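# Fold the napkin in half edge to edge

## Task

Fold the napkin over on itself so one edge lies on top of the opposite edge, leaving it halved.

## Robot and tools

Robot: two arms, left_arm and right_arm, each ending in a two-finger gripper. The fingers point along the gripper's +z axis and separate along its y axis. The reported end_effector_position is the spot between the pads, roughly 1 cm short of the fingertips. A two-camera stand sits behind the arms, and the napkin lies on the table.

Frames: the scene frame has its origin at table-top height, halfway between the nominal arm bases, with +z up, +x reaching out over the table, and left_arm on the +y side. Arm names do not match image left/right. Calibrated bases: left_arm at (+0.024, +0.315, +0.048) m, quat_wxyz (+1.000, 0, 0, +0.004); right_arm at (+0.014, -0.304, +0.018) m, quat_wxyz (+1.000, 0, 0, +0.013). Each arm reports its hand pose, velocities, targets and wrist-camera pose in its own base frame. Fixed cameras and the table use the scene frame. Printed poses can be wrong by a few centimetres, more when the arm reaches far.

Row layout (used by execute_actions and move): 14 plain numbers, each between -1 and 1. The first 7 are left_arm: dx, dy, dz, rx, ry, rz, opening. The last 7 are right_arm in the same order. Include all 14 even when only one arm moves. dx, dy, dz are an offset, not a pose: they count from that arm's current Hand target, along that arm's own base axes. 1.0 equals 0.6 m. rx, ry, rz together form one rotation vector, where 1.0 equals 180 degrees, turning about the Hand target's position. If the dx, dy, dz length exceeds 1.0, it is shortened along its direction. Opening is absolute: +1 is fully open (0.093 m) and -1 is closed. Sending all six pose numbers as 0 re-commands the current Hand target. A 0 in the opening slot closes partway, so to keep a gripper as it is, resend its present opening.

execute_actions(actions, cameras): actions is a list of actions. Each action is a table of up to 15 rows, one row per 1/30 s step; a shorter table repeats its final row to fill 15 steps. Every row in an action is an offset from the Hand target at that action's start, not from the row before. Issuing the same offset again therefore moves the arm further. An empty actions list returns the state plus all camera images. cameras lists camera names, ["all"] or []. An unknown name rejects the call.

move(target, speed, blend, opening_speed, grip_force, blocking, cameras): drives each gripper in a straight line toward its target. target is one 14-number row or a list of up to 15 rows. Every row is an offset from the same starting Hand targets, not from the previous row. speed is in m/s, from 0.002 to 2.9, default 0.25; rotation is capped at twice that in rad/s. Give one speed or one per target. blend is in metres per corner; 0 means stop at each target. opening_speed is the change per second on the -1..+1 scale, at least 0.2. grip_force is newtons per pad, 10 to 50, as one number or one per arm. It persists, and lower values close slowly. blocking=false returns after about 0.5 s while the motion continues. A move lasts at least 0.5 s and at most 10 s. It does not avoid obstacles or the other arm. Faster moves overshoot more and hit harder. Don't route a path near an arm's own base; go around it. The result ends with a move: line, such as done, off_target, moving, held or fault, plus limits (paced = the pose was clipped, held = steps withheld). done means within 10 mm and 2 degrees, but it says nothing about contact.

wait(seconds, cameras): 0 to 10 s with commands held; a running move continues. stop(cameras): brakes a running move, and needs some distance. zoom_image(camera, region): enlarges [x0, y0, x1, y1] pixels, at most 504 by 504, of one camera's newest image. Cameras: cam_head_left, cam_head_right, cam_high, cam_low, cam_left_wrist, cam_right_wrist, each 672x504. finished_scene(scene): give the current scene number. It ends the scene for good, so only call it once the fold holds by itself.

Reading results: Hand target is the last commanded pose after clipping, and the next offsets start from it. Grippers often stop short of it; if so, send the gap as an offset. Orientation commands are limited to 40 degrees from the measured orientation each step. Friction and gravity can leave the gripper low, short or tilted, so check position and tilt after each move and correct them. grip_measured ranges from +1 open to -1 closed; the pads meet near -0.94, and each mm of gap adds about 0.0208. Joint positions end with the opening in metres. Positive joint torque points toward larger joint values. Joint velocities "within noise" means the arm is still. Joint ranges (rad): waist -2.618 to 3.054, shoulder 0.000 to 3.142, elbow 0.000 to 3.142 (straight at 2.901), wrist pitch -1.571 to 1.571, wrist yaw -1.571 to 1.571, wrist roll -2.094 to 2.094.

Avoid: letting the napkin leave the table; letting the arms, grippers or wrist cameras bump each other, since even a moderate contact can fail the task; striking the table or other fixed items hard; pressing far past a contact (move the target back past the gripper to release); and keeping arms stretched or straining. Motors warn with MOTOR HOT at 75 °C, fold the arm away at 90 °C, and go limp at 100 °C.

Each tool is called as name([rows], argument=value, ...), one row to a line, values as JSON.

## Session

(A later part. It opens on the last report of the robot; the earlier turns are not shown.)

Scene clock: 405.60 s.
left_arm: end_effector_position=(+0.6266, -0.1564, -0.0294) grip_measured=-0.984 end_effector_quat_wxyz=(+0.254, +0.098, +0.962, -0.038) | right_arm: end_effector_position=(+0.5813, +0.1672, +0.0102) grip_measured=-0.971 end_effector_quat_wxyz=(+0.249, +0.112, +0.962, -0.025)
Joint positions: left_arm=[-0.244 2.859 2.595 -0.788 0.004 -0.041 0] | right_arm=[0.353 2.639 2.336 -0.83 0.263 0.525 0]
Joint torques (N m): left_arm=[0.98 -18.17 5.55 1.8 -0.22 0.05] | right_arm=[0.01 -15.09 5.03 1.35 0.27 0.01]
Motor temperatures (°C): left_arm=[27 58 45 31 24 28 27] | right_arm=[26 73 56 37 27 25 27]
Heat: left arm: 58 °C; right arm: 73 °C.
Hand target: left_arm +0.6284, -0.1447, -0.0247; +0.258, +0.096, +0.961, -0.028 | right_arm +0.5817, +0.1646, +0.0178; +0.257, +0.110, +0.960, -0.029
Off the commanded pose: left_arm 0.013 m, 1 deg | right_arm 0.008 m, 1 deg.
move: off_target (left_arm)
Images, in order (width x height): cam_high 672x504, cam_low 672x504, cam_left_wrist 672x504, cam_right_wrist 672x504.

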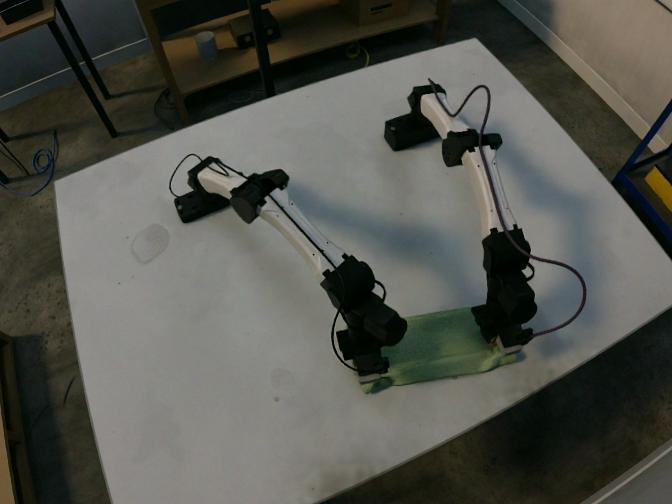

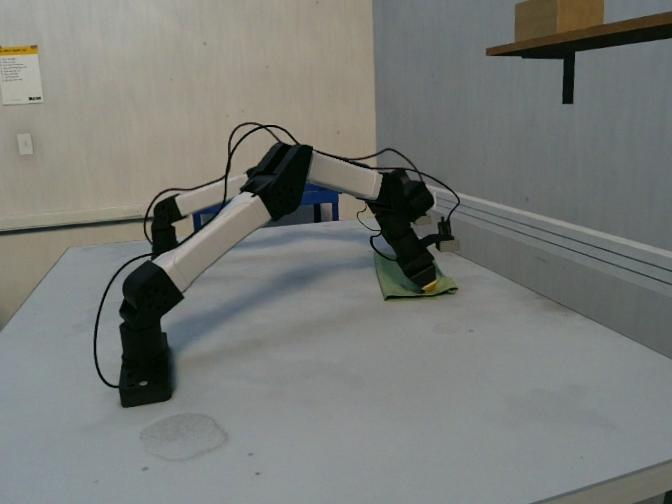

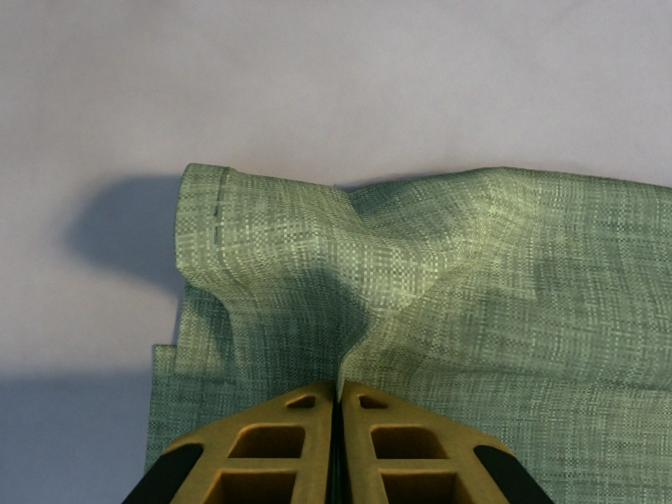

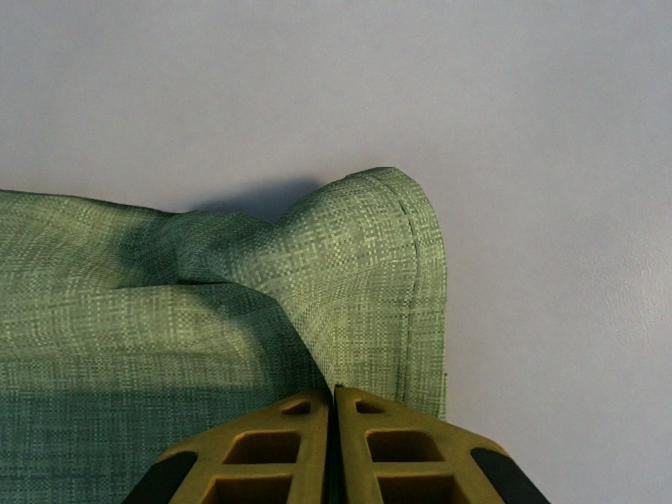

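move([
  [0,0,0,0,0,0,-0.4,0,0,0,0,0,0,-0.4],
  [-0.083,0,0.15,0,0,0,-0.4,-0.083,0,0.15,0,0,0,-0.4],
  [-0.463,0.242,0.242,0,0,0,-0.4,-0.387,-0.275,0.22,0,0,0,-0.4],
], speed=[0.1,0.15,0.3], blend=[0,0.03,0], opening_speed=1.0, cameras=["cam_low","cam_high","cam_head_left","cam_head_right"])

zoom_image(camera="cam_low", region=[340, 200, 500, 320])

zoom_image(camera="cam_high", region=[320, 260, 560, 420])

Scene clock: 439.87 s.
left_arm: end_effector_position=(+0.3576, +0.0012, +0.1244) grip_measured=-0.403 end_effector_quat_wxyz=(+0.266, +0.090, +0.960, -0.024) | right_arm: end_effector_position=(+0.3520, -0.0018, +0.1470) grip_measured=-0.402 end_effector_quat_wxyz=(+0.249, +0.117, +0.961, -0.036)
Joint positions: left_arm=[0.063 1.446 1.037 -0.635 0.126 0.216 0.026] | right_arm=[0.072 1.447 1.143 -0.783 0.161 0.274 0.026]
Joint torques (N m): left_arm=[0.23 -6.94 6.2 1.58 0.16 0.05] | right_arm=[-0.13 -7.13 5 1.55 -0.03 -0.07]
Motor temperatures (°C): left_arm=[27 71 43 31 24 28 27] | right_arm=[26 77 50 37 27 25 27]
Heat: left arm: 71 °C; right arm: 77 °C. Fold the right arm in close to its base, or ease its load, before you think long.
Hand target: left_arm +0.3506, +0.0005, +0.1205; +0.258, +0.096, +0.961, -0.028 | right_arm +0.3495, -0.0003, +0.1498; +0.257, +0.110, +0.960, -0.029
Off the commanded pose: left_arm 0.008 m, 1 deg | right_arm 0.004 m, 1 deg.
MOTOR HOT: joint 2 (shoulder) of the right arm reports 77 °C; the controller's stop level is 90 °C. To cool a motor, set the load down, stop pushing, or move to a pose that needs little force.
move: done
Images, in order (width x height): cam_head_left 672x504, cam_head_right 672x504, cam_high 672x504, cam_low 672x504.

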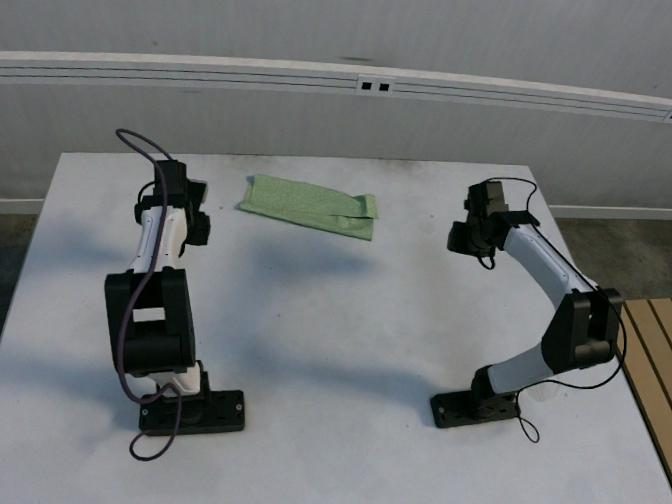

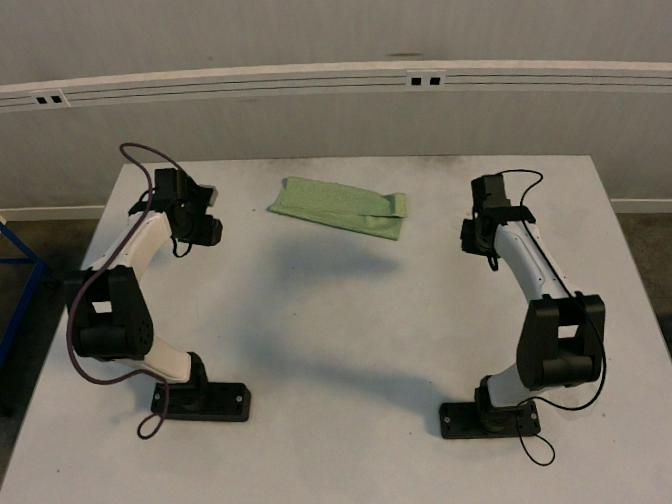

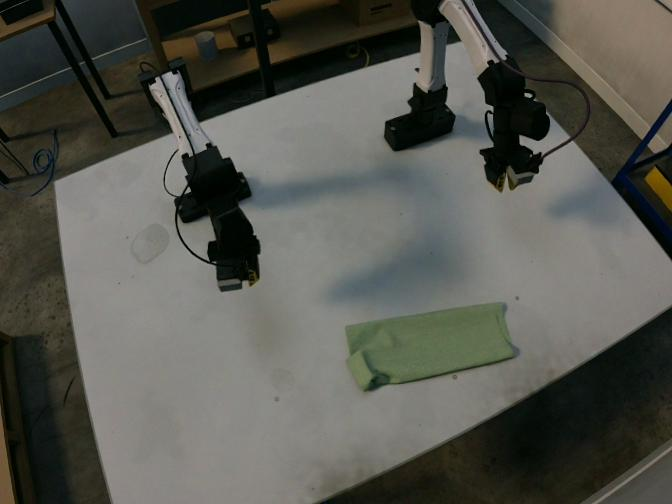

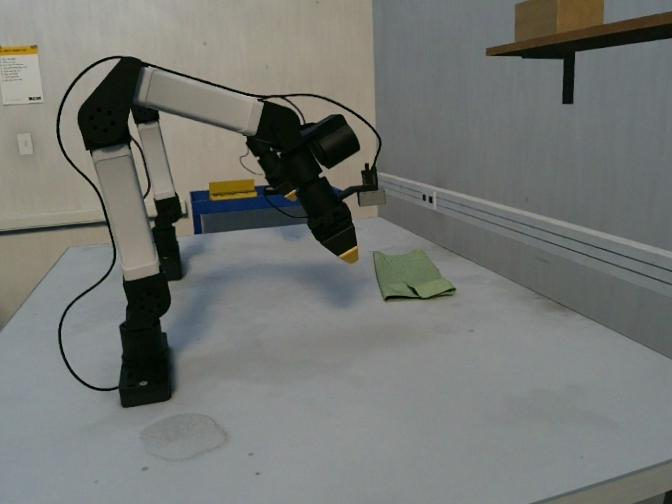

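Scaled by 3.150 from the camera's 672x504 image, which has a finer 960x720 frame.

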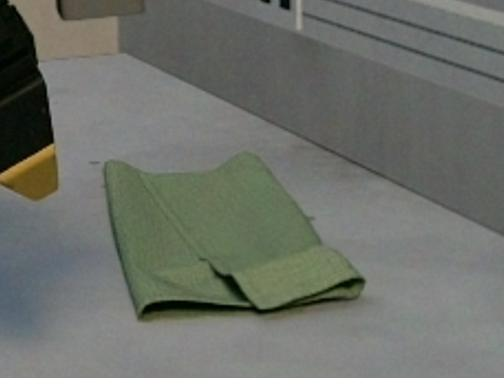

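Scaled by 2.100 from the camera's 672x504 image, which has a finer 960x720 frame.

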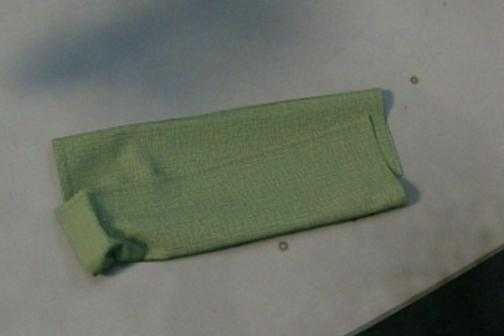

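move(target=[0.369,-0.2092,-0.1708,0,0,0,-0.316,0.3558,0.2972,-0.158,0,0,0,-0.316], speed=0.25, cameras=["cam_left_wrist","cam_right_wrist"])

Scene clock: 519.83 s.
left_arm: end_effector_position=(+0.5681, -0.1240, +0.0181) grip_measured=-0.319 end_effector_quat_wxyz=(+0.258, +0.103, +0.960, -0.031) | right_arm: end_effector_position=(+0.5554, +0.1780, +0.0547) grip_measured=-0.318 end_effector_quat_wxyz=(+0.248, +0.100, +0.963, -0.025)
Joint positions: left_arm=[-0.213 2.406 1.914 -0.554 0.006 -0.001 0.03] | right_arm=[0.388 2.497 2.247 -0.892 0.273 0.536 0.03]
Joint torques (N m): left_arm=[-0.34 -12.79 10.15 1.57 -0.17 -0.21] | right_arm=[0.06 -10.55 9.68 1.28 0.32 0.22]
Motor temperatures (°C): left_arm=[27 52 41 31 23 28 27] | right_arm=[26 61 48 37 27 25 26]
Heat: left arm: 52 °C; right arm: 61 °C.
Hand target: left_arm +0.5720, -0.1249, +0.0182; +0.258, +0.096, +0.961, -0.028 | right_arm +0.5630, +0.1778, +0.0549; +0.256, +0.110, +0.960, -0.029
Off the commanded pose: left_arm 0.004 m, 1 deg | right_arm 0.008 m, 2 deg.
MOTOR HOT: cleared for the motors of the right arm.
move: done
Images, in order (width x height): cam_left_wrist 672x504, cam_right_wrist 672x504.

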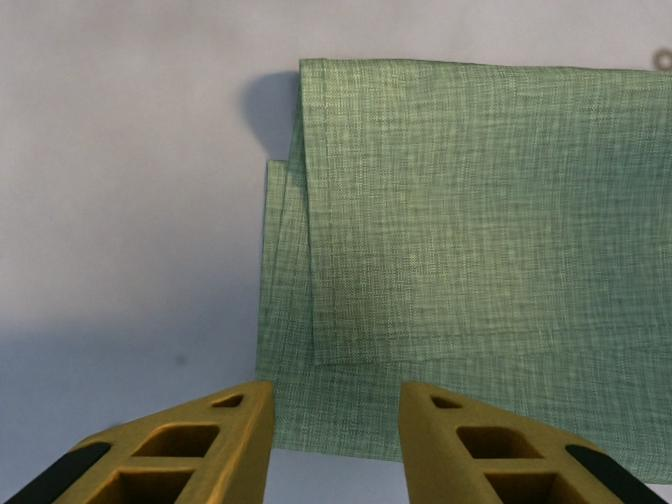

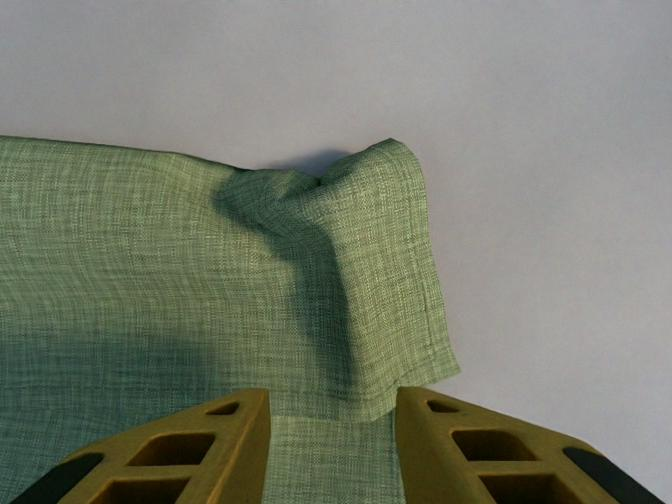

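move([
  [0.026,-0.0378,-0.05,0,0,0,-0.316,-0.0175,-0.0165,-0.05,0,0,0,-0.316],
  [0.026,-0.0378,-0.115,0,0,0,-0.316,-0.0175,-0.0165,-0.12,0,0,0,-0.316],
  [0.026,-0.0378,-0.115,0,0,0,-1,-0.0175,-0.0165,-0.12,0,0,0,-1],
  [0.0,-0.0328,-0.02,0,0,0,-1,-0.0435,-0.011,-0.02,0,0,0,-1],
], speed=[0.15,0.07,0.1,0.1], blend=[0.01,0,0,0], opening_speed=0.8, cameras=["cam_left_wrist","cam_right_wrist","cam_low","cam_high"])

Scene clock: 550.47 s.
left_arm: end_effector_position=(+0.5753, -0.1448, -0.0078) grip_measured=-0.984 end_effector_quat_wxyz=(+0.253, +0.103, +0.961, -0.030) | right_arm: end_effector_position=(+0.5373, +0.1716, +0.0086) grip_measured=-0.971 end_effector_quat_wxyz=(+0.237, +0.100, +0.965, -0.040)
Joint positions: left_arm=[-0.25 2.497 1.979 -0.537 -0.012 -0.034 0] | right_arm=[0.395 2.461 2.006 -0.721 0.292 0.543 0]
Joint torques (N m): left_arm=[-0.43 -17.8 6.11 1.56 -0.19 -0.2] | right_arm=[0.08 -18.14 5.34 1.01 0.18 0.22]
Motor temperatures (°C): left_arm=[27 62 46 31 23 28 26] | right_arm=[26 70 52 36 27 25 26]
Heat: left arm: 62 °C; right arm: 70 °C.
Hand target: left_arm +0.5720, -0.1446, +0.0060; +0.258, +0.096, +0.961, -0.028 | right_arm +0.5369, +0.1713, +0.0430; +0.257, +0.110, +0.960, -0.029
Off the commanded pose: left_arm 0.014 m, 1 deg | right_arm 0.034 m, 3 deg.
move: off_target (left_arm, right_arm); target 3's new opening was sent with right_arm's hand 0.023 m and 3 deg from that target
Images, in order (width x height): cam_high 672x504, cam_low 672x504, cam_left_wrist 672x504, cam_right_wrist 672x504.

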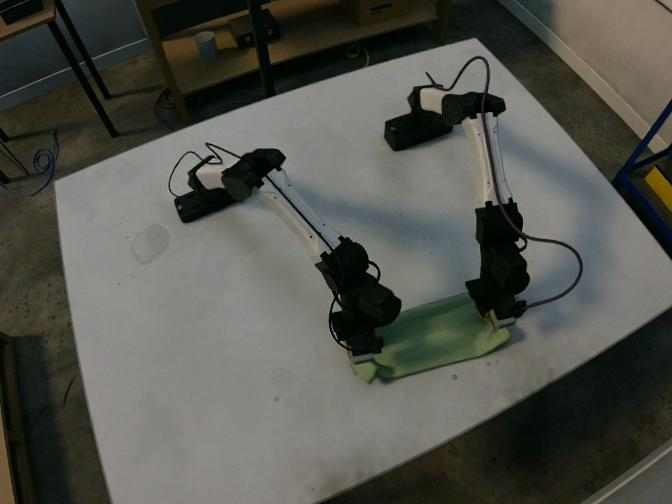

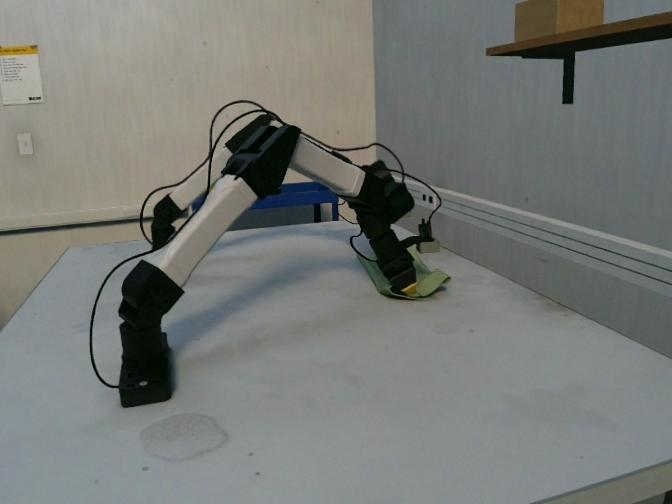

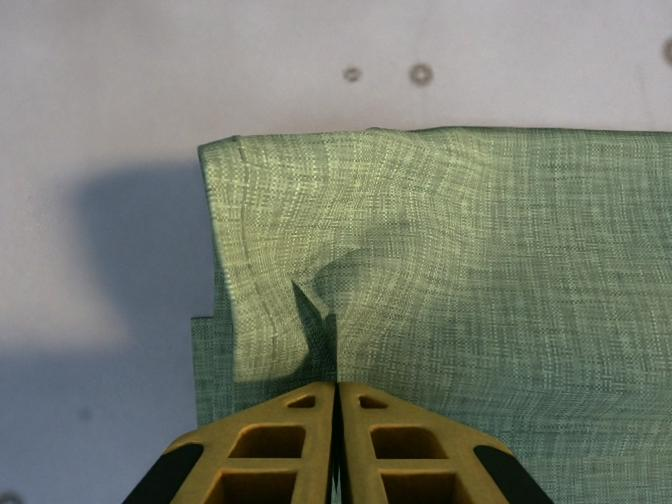

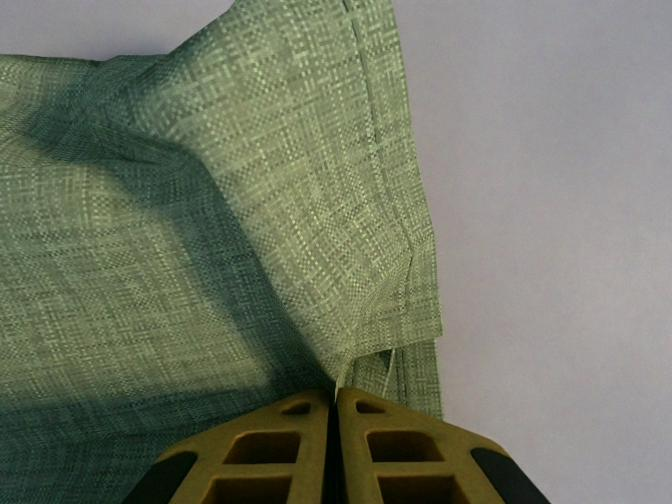

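move([
  [-0.078,0.02,0.09,0,0,0,-1,-0.079,0.022,0.05,0,0,0,-1],
  [-0.26,0.066,0.15,0.0173,0.0815,0,-1,-0.2625,0.0725,0.1,0.0188,0.0811,0,-1],
  [-0.43,0.11,0.07,0.0347,0.163,0,-1,-0.436,0.12,0.03,0.0375,0.1623,0,-1],
  [-0.52,0.132,-0.067,0.0347,0.163,0,-1,-0.525,0.145,-0.0717,0.0375,0.1623,0,-1],
], speed=0.15, blend=[0.03,0.03,0.03,0], cameras=["cam_left_wrist","cam_right_wrist","cam_low","cam_high","cam_head_left"])

Scene clock: 581.03 s.
left_arm: end_effector_position=(+0.5333, -0.2101, +0.0080) grip_measured=-0.984 end_effector_quat_wxyz=(+0.208, +0.159, +0.956, -0.136) | right_arm: end_effector_position=(+0.2412, +0.0292, +0.1591) grip_measured=-0.971 end_effector_quat_wxyz=(+0.669, -0.044, +0.739, +0.063)
Joint positions: left_arm=[-0.317 2.437 1.947 -0.618 0.201 -0.034 0] | right_arm=[0.049 0.046 0.034 -0.086 -0.102 0.024 0]
Joint velocities: left_arm=[within noise] | right_arm=[-0.027 -0.056 -0.061 -0.007 -0.125 -0.125 0]
Joint torques (N m): left_arm=[4.77 -15.2 6.28 2.23 -2.23 -0.2] | right_arm=[-2.4 0.38 7.23 3.25 0.95 -0.11]
Motor temperatures (°C): left_arm=[27 78 43 31 24 28 27] | right_arm=[26 87 49 37 27 25 26]
Heat: left arm: 78 °C; right arm: 87 °C. Fold the left arm in close to its base, or ease its load, before you think long.
Hand target: left_arm +0.5705, -0.1443, +0.0079; +0.258, +0.096, +0.961, -0.028 (not the last commanded pose) | right_arm +0.2428, +0.0040, +0.1834; +0.708, -0.006, +0.706, +0.005 (not the last commanded pose)
Tool commands: left_gripper/opening=-1.0 right_gripper/opening=-1.0
Off the commanded pose: left_arm 0.312 m, 30 deg.
OVER-TEMPERATURE FAULT: ARM FOLDED TO REST. Before this call, joint 2 (shoulder) of the right arm reached 90 °C. The right arm's motors are now idle, so it may still sink, and the gripper idles too, so what it holds may stay or slip. The right arm ran none of this call's commands. In this call fault stops used 1 of the actions that the scene allows. The stop is over, but the right arm and its gripper will run no more commands in this scene. This fault puts only its own arm into a fault stop.
MOTOR HOT: joint 2 (shoulder) of the left arm reports 78 °C; the controller's stop level is 90 °C. To cool a motor, set the load down, stop pushing, or move to a pose that needs little force.
MOTOR HOT: on. Joint 2 (shoulder) of the right arm reports 87 °C.
move: fault (right_arm), moving (left_arm; braked at the fault stop of right_arm; no rest 5 s after the path's end); path passed 0 of 4 targets
Images, in order (width x height): cam_head_left 672x504, cam_high 672x504, cam_low 672x504, cam_left_wrist 672x504, cam_right_wrist 672x504.

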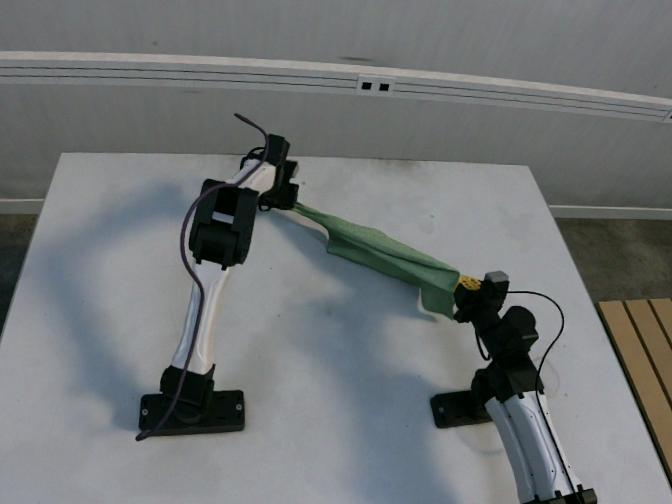

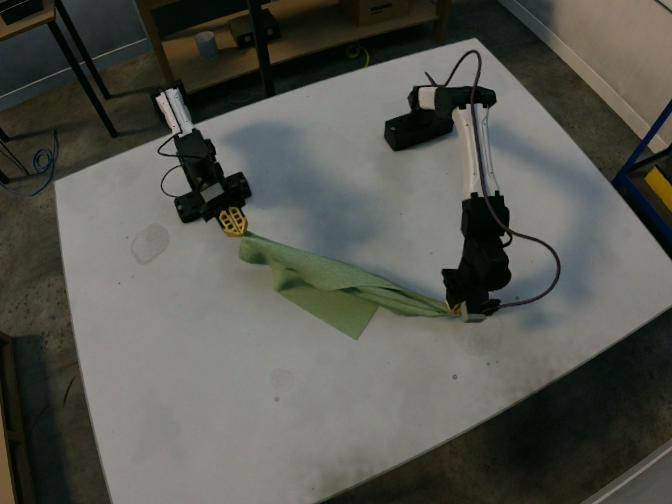

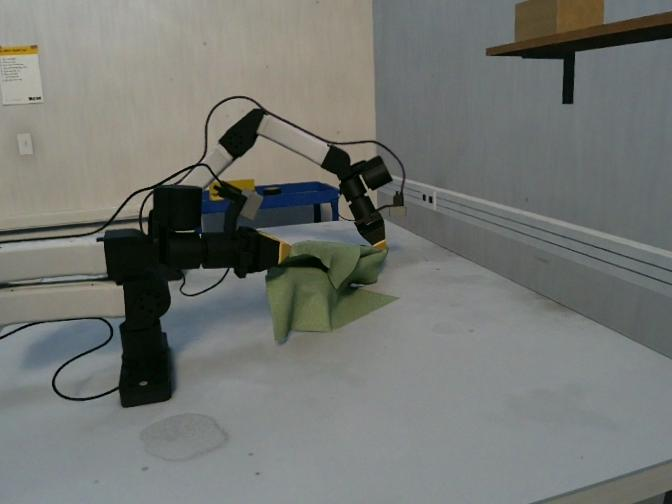

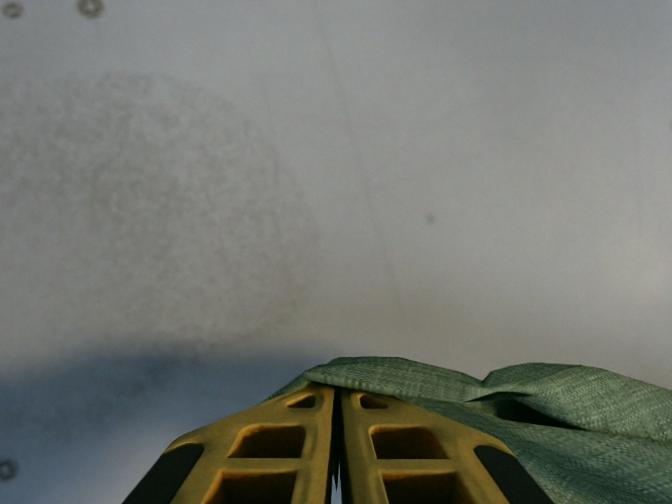

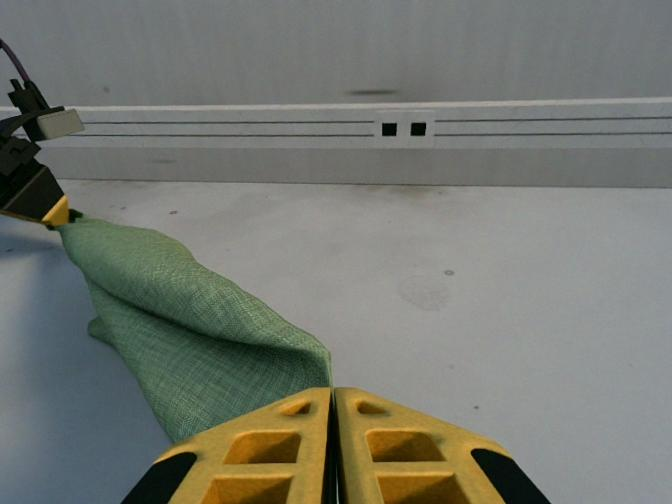

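move(target=[-0.38,-0.01,0.1,0,0,0,-1,0,0,0,0,0,0,-1], speed=0.15, cameras=["cam_high","cam_head_left","cam_right_wrist"])

Scene clock: 590.93 s.
left_arm: end_effector_position=(+0.3477, -0.1528, +0.0669) grip_measured=-0.984 end_effector_quat_wxyz=(+0.259, +0.103, +0.960, -0.032) | right_arm: end_effector_position=(+0.2240, +0.0724, +0.1243) grip_measured=-0.915 end_effector_quat_wxyz=(+0.608, -0.120, +0.772, +0.144)
Joint positions: left_arm=[-0.467 1.606 0.956 -0.407 -0.119 -0.222 0] | right_arm=[0.144 0.01 0.017 -0.236 -0.237 0.024 0.001]
Joint torques (N m): left_arm=[-0.53 -8.8 6 1.58 -0.24 -0.21] | right_arm=[0.09 0.2 -0.23 -0.01 -0.02 0.07]
Motor temperatures (°C): left_arm=[27 74 43 31 24 28 27] | right_arm=[26 77 48 36 27 25 26]
Heat: left arm: 74 °C; right arm: 77 °C. Fold the left arm in close to its base, or ease its load, before you think long.
Hand target: left_arm +0.3425, -0.1503, +0.0678; +0.258, +0.096, +0.961, -0.028 | right_arm +0.2240, +0.0724, +0.1243; +0.608, -0.120, +0.772, +0.144 (not the last commanded pose)
Tool commands: left_gripper/opening=-1.0 right_gripper/opening=-0.915207
Off the commanded pose: left_arm 0.006 m, 1 deg.
OVER-TEMPERATURE FAULT: ARM FOLDED TO REST. As an earlier result told, the right arm's stop is over, but it will run no more commands in this scene. The right arm ran none of this call's commands.
MOTOR HOT: still on. Joint 2 (shoulder) of the left arm reports 74 °C.
MOTOR HOT: still on. Joint 2 (shoulder) of the right arm reports 77 °C.
move: fault (right_arm)
Images, in order (width x height): cam_head_left 672x504, cam_high 672x504, cam_right_wrist 672x504.

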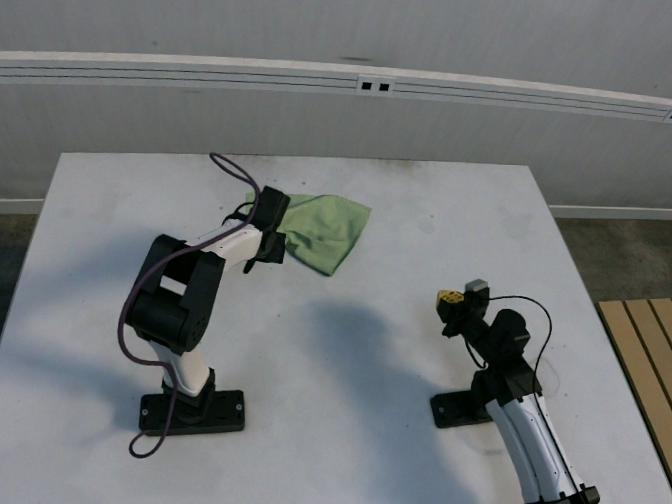

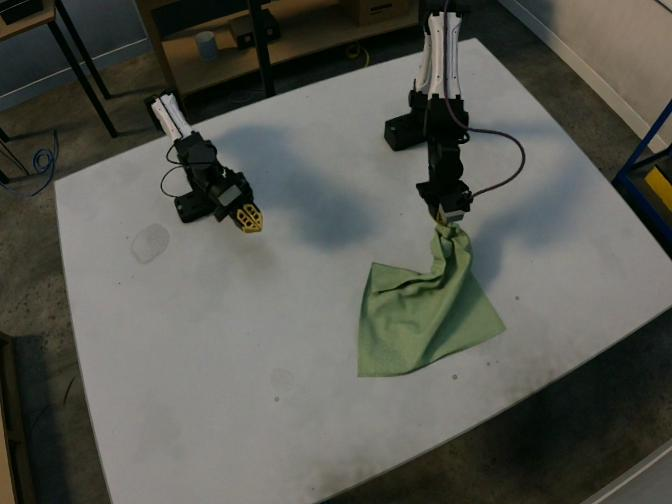

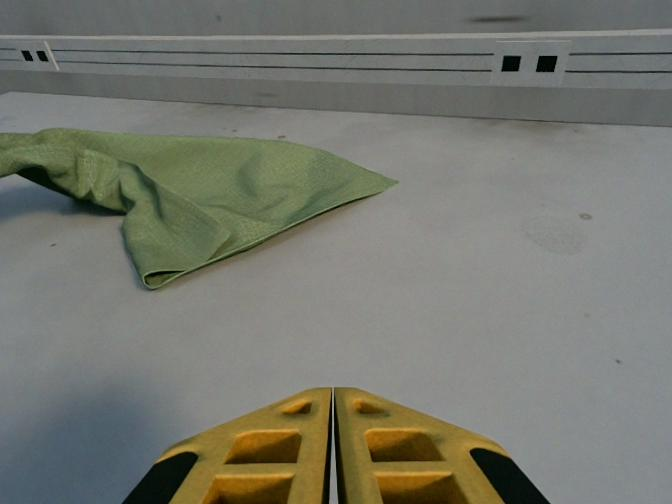

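move([
  [-0.13,0.07,-0.02,0.0249,0.1654,0.0364,-1,0,0,0,0,0,0,-1],
  [-0.157,0.088,-0.17,0.0249,0.1654,0.0364,-1,0,0,0,0,0,0,-1],
  [-0.157,0.088,-0.17,0.0249,0.1654,0.0364,-0.3,0,0,0,0,0,0,-1],
  [-0.157,0.088,0.07,0.0249,0.1654,0.0364,-0.3,0,0,0,0,0,0,-1],
], speed=[0.2,0.12,0.1,0.15], blend=[0.02,0,0,0], opening_speed=1.0, cameras=["cam_high","cam_head_left","cam_left_wrist"])

zoom_image(camera="cam_high", region=[280, 160, 580, 400])

Scene clock: 667.33 s.
left_arm: end_effector_position=(+0.2449, -0.0969, +0.1009) grip_measured=-0.303 end_effector_quat_wxyz=(-0.010, +0.046, +0.999, +0.007) | right_arm: end_effector_position=(+0.2240, +0.0724, +0.1243) grip_measured=-0.915 end_effector_quat_wxyz=(+0.608, -0.120, +0.772, +0.144)
Joint positions: left_arm=[-0.381 1.568 1.191 -1.218 -0.008 -0.29 0.031] | right_arm=[0.144 0.01 0.017 -0.236 -0.237 0.024 0.001]
Joint torques (N m): left_arm=[0.44 -7.42 8.62 0.32 0 -0.07] | right_arm=[0.06 0.14 -0.21 -0.01 -0.03 0.07]
Motor temperatures (°C): left_arm=[27 56 42 30 23 27 27] | right_arm=[26 52 41 32 26 25 26]
Heat: left arm: 56 °C; right arm: 52 °C.
Hand target: left_arm +0.2483, -0.0974, +0.1099; +0.000, +0.041, +0.999, +0.000 | right_arm +0.2240, +0.0724, +0.1243; +0.608, -0.120, +0.772, +0.144
Tool commands: left_gripper/opening=-0.3 right_gripper/opening=-0.915207
Off the commanded pose: left_arm 0.010 m, 2 deg.
OVER-TEMPERATURE FAULT: ARM FOLDED TO REST. As an earlier result told, the right arm's stop is over, but it will run no more commands in this scene. The right arm ran none of this call's commands.
MOTOR HOT: cleared for the motors of the left arm.
MOTOR HOT: cleared for the motors of the right arm.
move: fault (right_arm)
Images, in order (width x height): cam_head_left 672x504, cam_high 672x504, cam_left_wrist 672x504.

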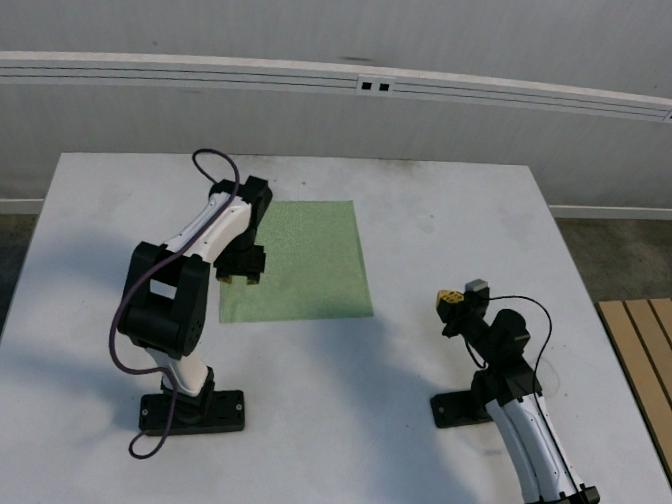

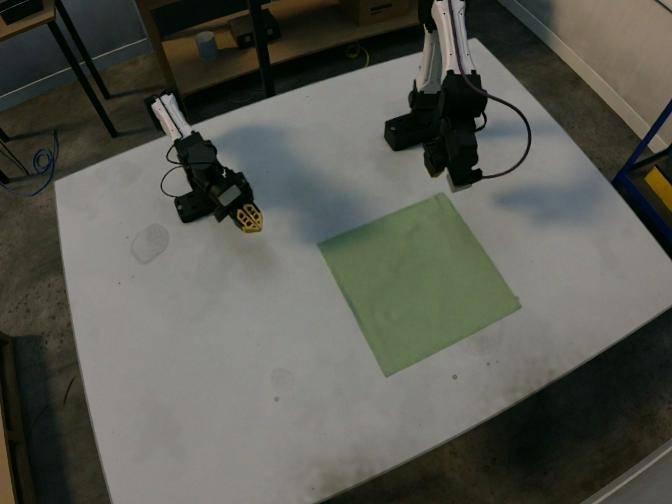

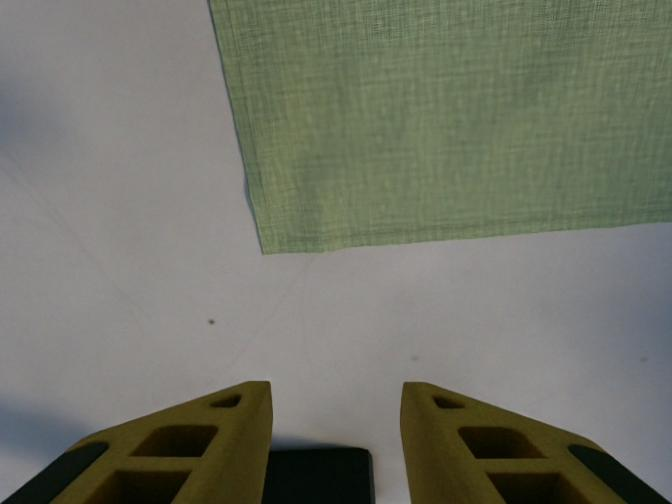

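Scaled by 1.680 from the camera's 672x504 image, which has a finer 960x720 frame.

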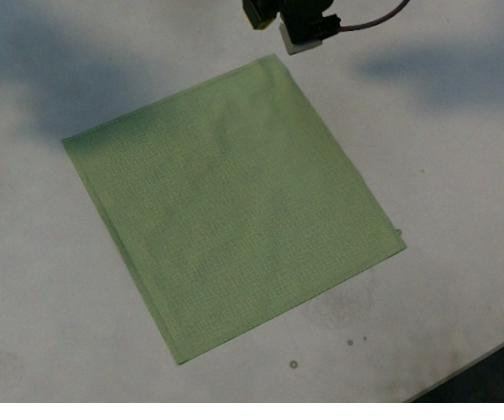

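move([
  [0.2733,-0.185,-0.15,0,0,0,0.31,0,0,0,0,0,0,-1],
  [0.2733,-0.185,-0.27,0,0,0,0.31,0,0,0,0,0,0,-1],
  [0.1983,0.1317,-0.27,0,0,0,0.31,0,0,0,0,0,0,-1],
  [0.1983,0.1317,-0.12,0,0,0,0.31,0,0,0,0,0,0,-1],
  [0.05,0.05,0.0,0,0,0,-0.2,0,0,0,0,0,0,-1],
], speed=[0.25,0.08,0.12,0.15,0.25], blend=[0.03,0,0,0.03,0], cameras=["cam_high","cam_head_left","cam_left_wrist"])

Scene clock: 699.90 s.
left_arm: end_effector_position=(+0.2851, -0.0690, +0.1106) grip_measured=-0.197 end_effector_quat_wxyz=(+0.007, +0.047, +0.999, -0.005) | right_arm: end_effector_position=(+0.2240, +0.0724, +0.1243) grip_measured=-0.915 end_effector_quat_wxyz=(+0.608, -0.120, +0.772, +0.144)
Joint positions: left_arm=[-0.234 1.642 1.307 -1.221 0.007 -0.14 0.036] | right_arm=[0.144 0.01 0.017 -0.236 -0.237 0.024 0.001]
Joint torques (N m): left_arm=[-0.35 -8.05 5.49 0.4 -0.14 -0.22] | right_arm=[0.06 0.13 -0.21 -0.01 -0.02 0.09]
Heat: left arm: 53 °C; right arm: 49 °C.
Hand target: left_arm +0.2783, -0.0675, +0.1099; +0.000, +0.041, +0.999, +0.000 | right_arm +0.2240, +0.0724, +0.1243; +0.608, -0.120, +0.772, +0.144
Tool commands: left_gripper/opening=-0.2 right_gripper/opening=-0.915207
Off the commanded pose: left_arm 0.007 m, 1 deg.
OVER-TEMPERATURE FAULT: ARM FOLDED TO REST. As an earlier result told, the right arm's stop is over, but it will run no more commands in this scene. The right arm ran none of this call's commands.
move: fault (right_arm)
Images, in order (width x height): cam_head_left 672x504, cam_high 672x504, cam_left_wrist 672x504.

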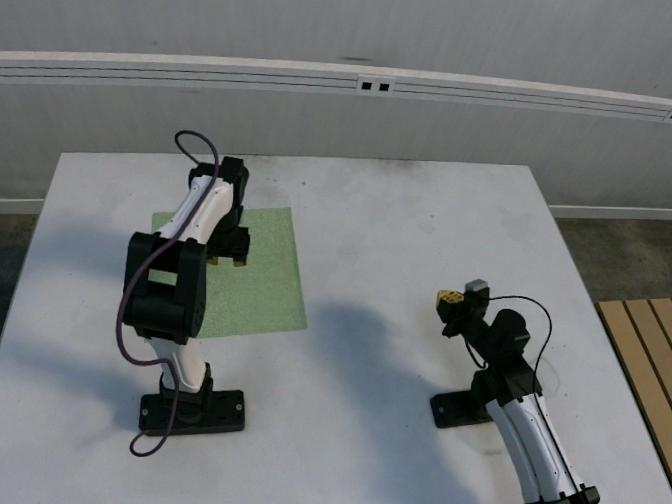

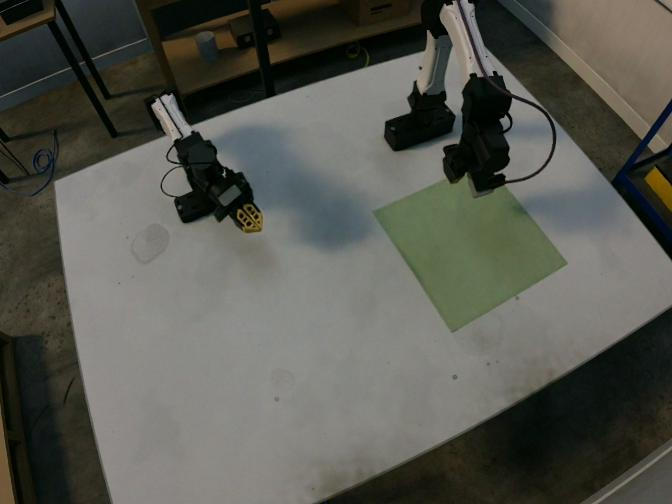

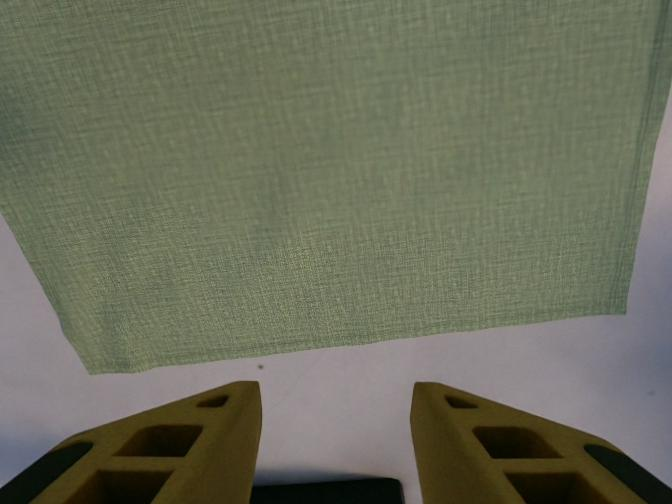

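move(target=[-0.12,0.2833,-0.205,0,0,0.051,-0.316,0,0,0,0,0,0,-1], speed=0.25, cameras=["cam_high","cam_head_left","cam_left_wrist"])

Scene clock: 749.60 s.
left_arm: end_effector_position=(+0.2081, +0.1029, -0.0087) grip_measured=-0.313 end_effector_quat_wxyz=(+0.000, -0.043, +0.999, +0.005) | right_arm: end_effector_position=(+0.2240, +0.0724, +0.1243) grip_measured=-0.915 end_effector_quat_wxyz=(+0.608, -0.120, +0.772, +0.144)
Joint positions: left_arm=[0.453 1.586 0.739 -0.72 -0.009 0.368 0.03] | right_arm=[0.144 0.01 0.017 -0.236 -0.237 0.024 0.001]
Joint torques (N m): left_arm=[0.5 -4.79 4.75 0.68 0.06 0.09] | right_arm=[0.09 0.24 -0.23 -0.02 -0.02 0.08]
Motor temperatures (°C): left_arm=[27 51 40 28 23 27 26] | right_arm=[26 47 38 31 26 25 26]
Heat: left arm: 51 °C; right arm: 47 °C.
Hand target: left_arm +0.2063, +0.1024, -0.0132; +0.000, -0.039, +0.999, -0.001 | right_arm +0.2240, +0.0724, +0.1243; +0.608, -0.120, +0.772, +0.144
Tool commands: left_gripper/opening=-0.316 right_gripper/opening=-0.915207
Off the commanded pose: left_arm 0.005 m, 1 deg.
OVER-TEMPERATURE FAULT: ARM FOLDED TO REST. As an earlier result told, the right arm's stop is over, but it will run no more commands in this scene. The right arm ran none of this call's commands.
move: fault (right_arm)
Images, in order (width x height): cam_head_left 672x504, cam_high 672x504, cam_left_wrist 672x504.

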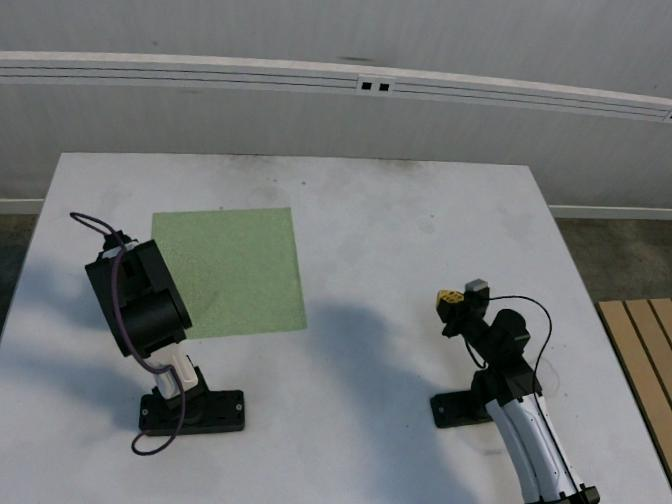

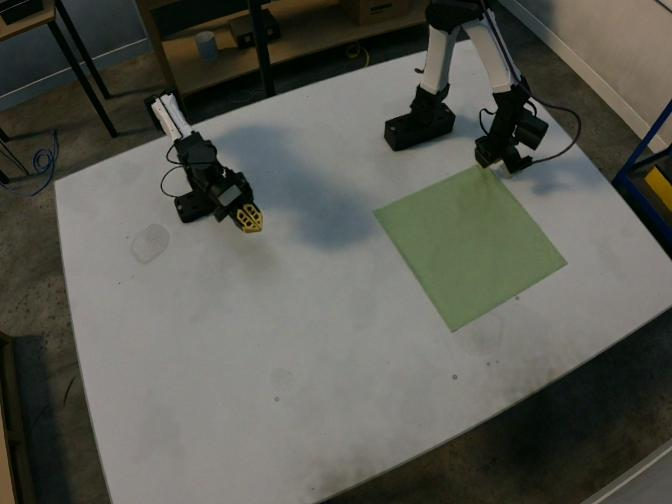

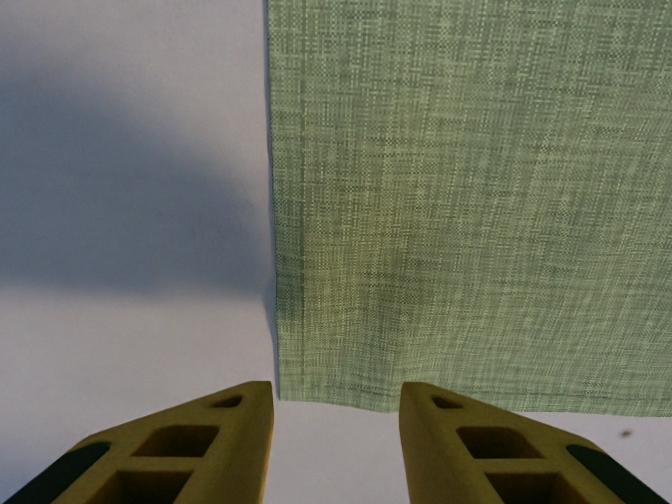

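move([
  [-0.0013,0.0167,0,0,0,0,-0.316,0,0,0,0,0,0,-1],
  [-0.0013,0.0167,-0.0667,0,0,0,-0.316,0,0,0,0,0,0,-1],
  [-0.0013,0.0167,-0.0667,0,0,0,-1,0,0,0,0,0,0,-1],
  [-0.0013,0.0167,0.033,0,0,0,-1,0,0,0,0,0,0,-1],
], speed=[0.1,0.07,0.1,0.1], blend=[0,0,0,0], opening_speed=0.8, cameras=["cam_high","cam_left_wrist"])

zoom_image(camera="cam_high", region=[360, 80, 590, 340])

Scene clock: 767.63 s.
left_arm: end_effector_position=(+0.2017, +0.1067, -0.0010) grip_measured=-0.984 end_effector_quat_wxyz=(-0.008, -0.041, +0.999, -0.009) | right_arm: end_effector_position=(+0.2240, +0.0724, +0.1243) grip_measured=-0.915 end_effector_quat_wxyz=(+0.608, -0.120, +0.772, +0.144)
Joint positions: left_arm=[0.494 1.576 0.766 -0.783 0.01 0.412 0] | right_arm=[0.144 0.01 0.017 -0.236 -0.237 0.024 0.001]
Joint torques (N m): left_arm=[0.44 -6.8 7.61 0.32 -0.14 0.02] | right_arm=[0.05 0.16 -0.2 -0.01 -0.02 0.07]
Heat: left arm: 49 °C; right arm: 46 °C.
Hand target: left_arm +0.2055, +0.1125, +0.0067; +0.000, -0.039, +0.999, -0.001 | right_arm +0.2240, +0.0724, +0.1243; +0.608, -0.120, +0.772, +0.144
Tool commands: left_gripper/opening=-1.0 right_gripper/opening=-0.915207
Off the commanded pose: left_arm 0.010 m, 1 deg.
OVER-TEMPERATURE FAULT: ARM FOLDED TO REST. As an earlier result told, the right arm's stop is over, but it will run no more commands in this scene. The right arm ran none of this call's commands.
move: fault (right_arm); target 3's new opening was sent with left_arm's hand 0.015 m and 1 deg from that target
Images, in order (width x height): cam_high 672x504, cam_left_wrist 672x504.

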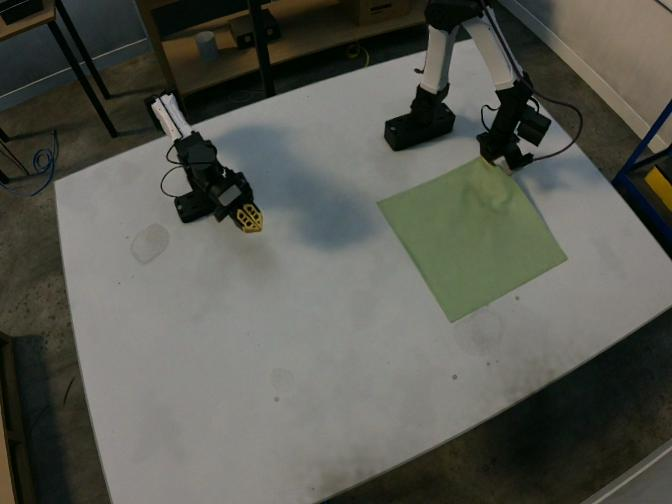

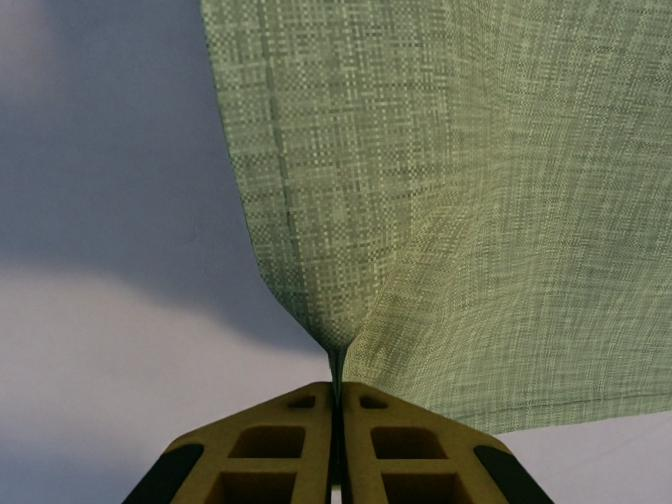

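Scaled by 1.938 from the camera's 672x504 image, which has a finer 960x720 frame.

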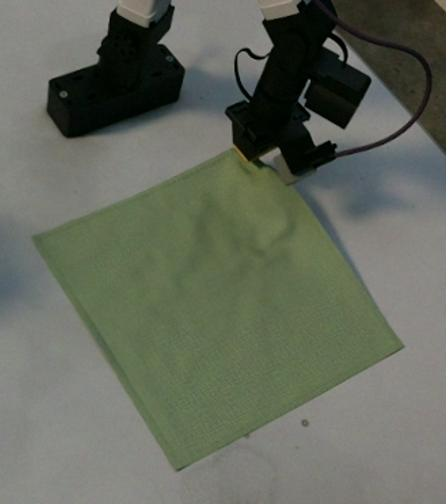

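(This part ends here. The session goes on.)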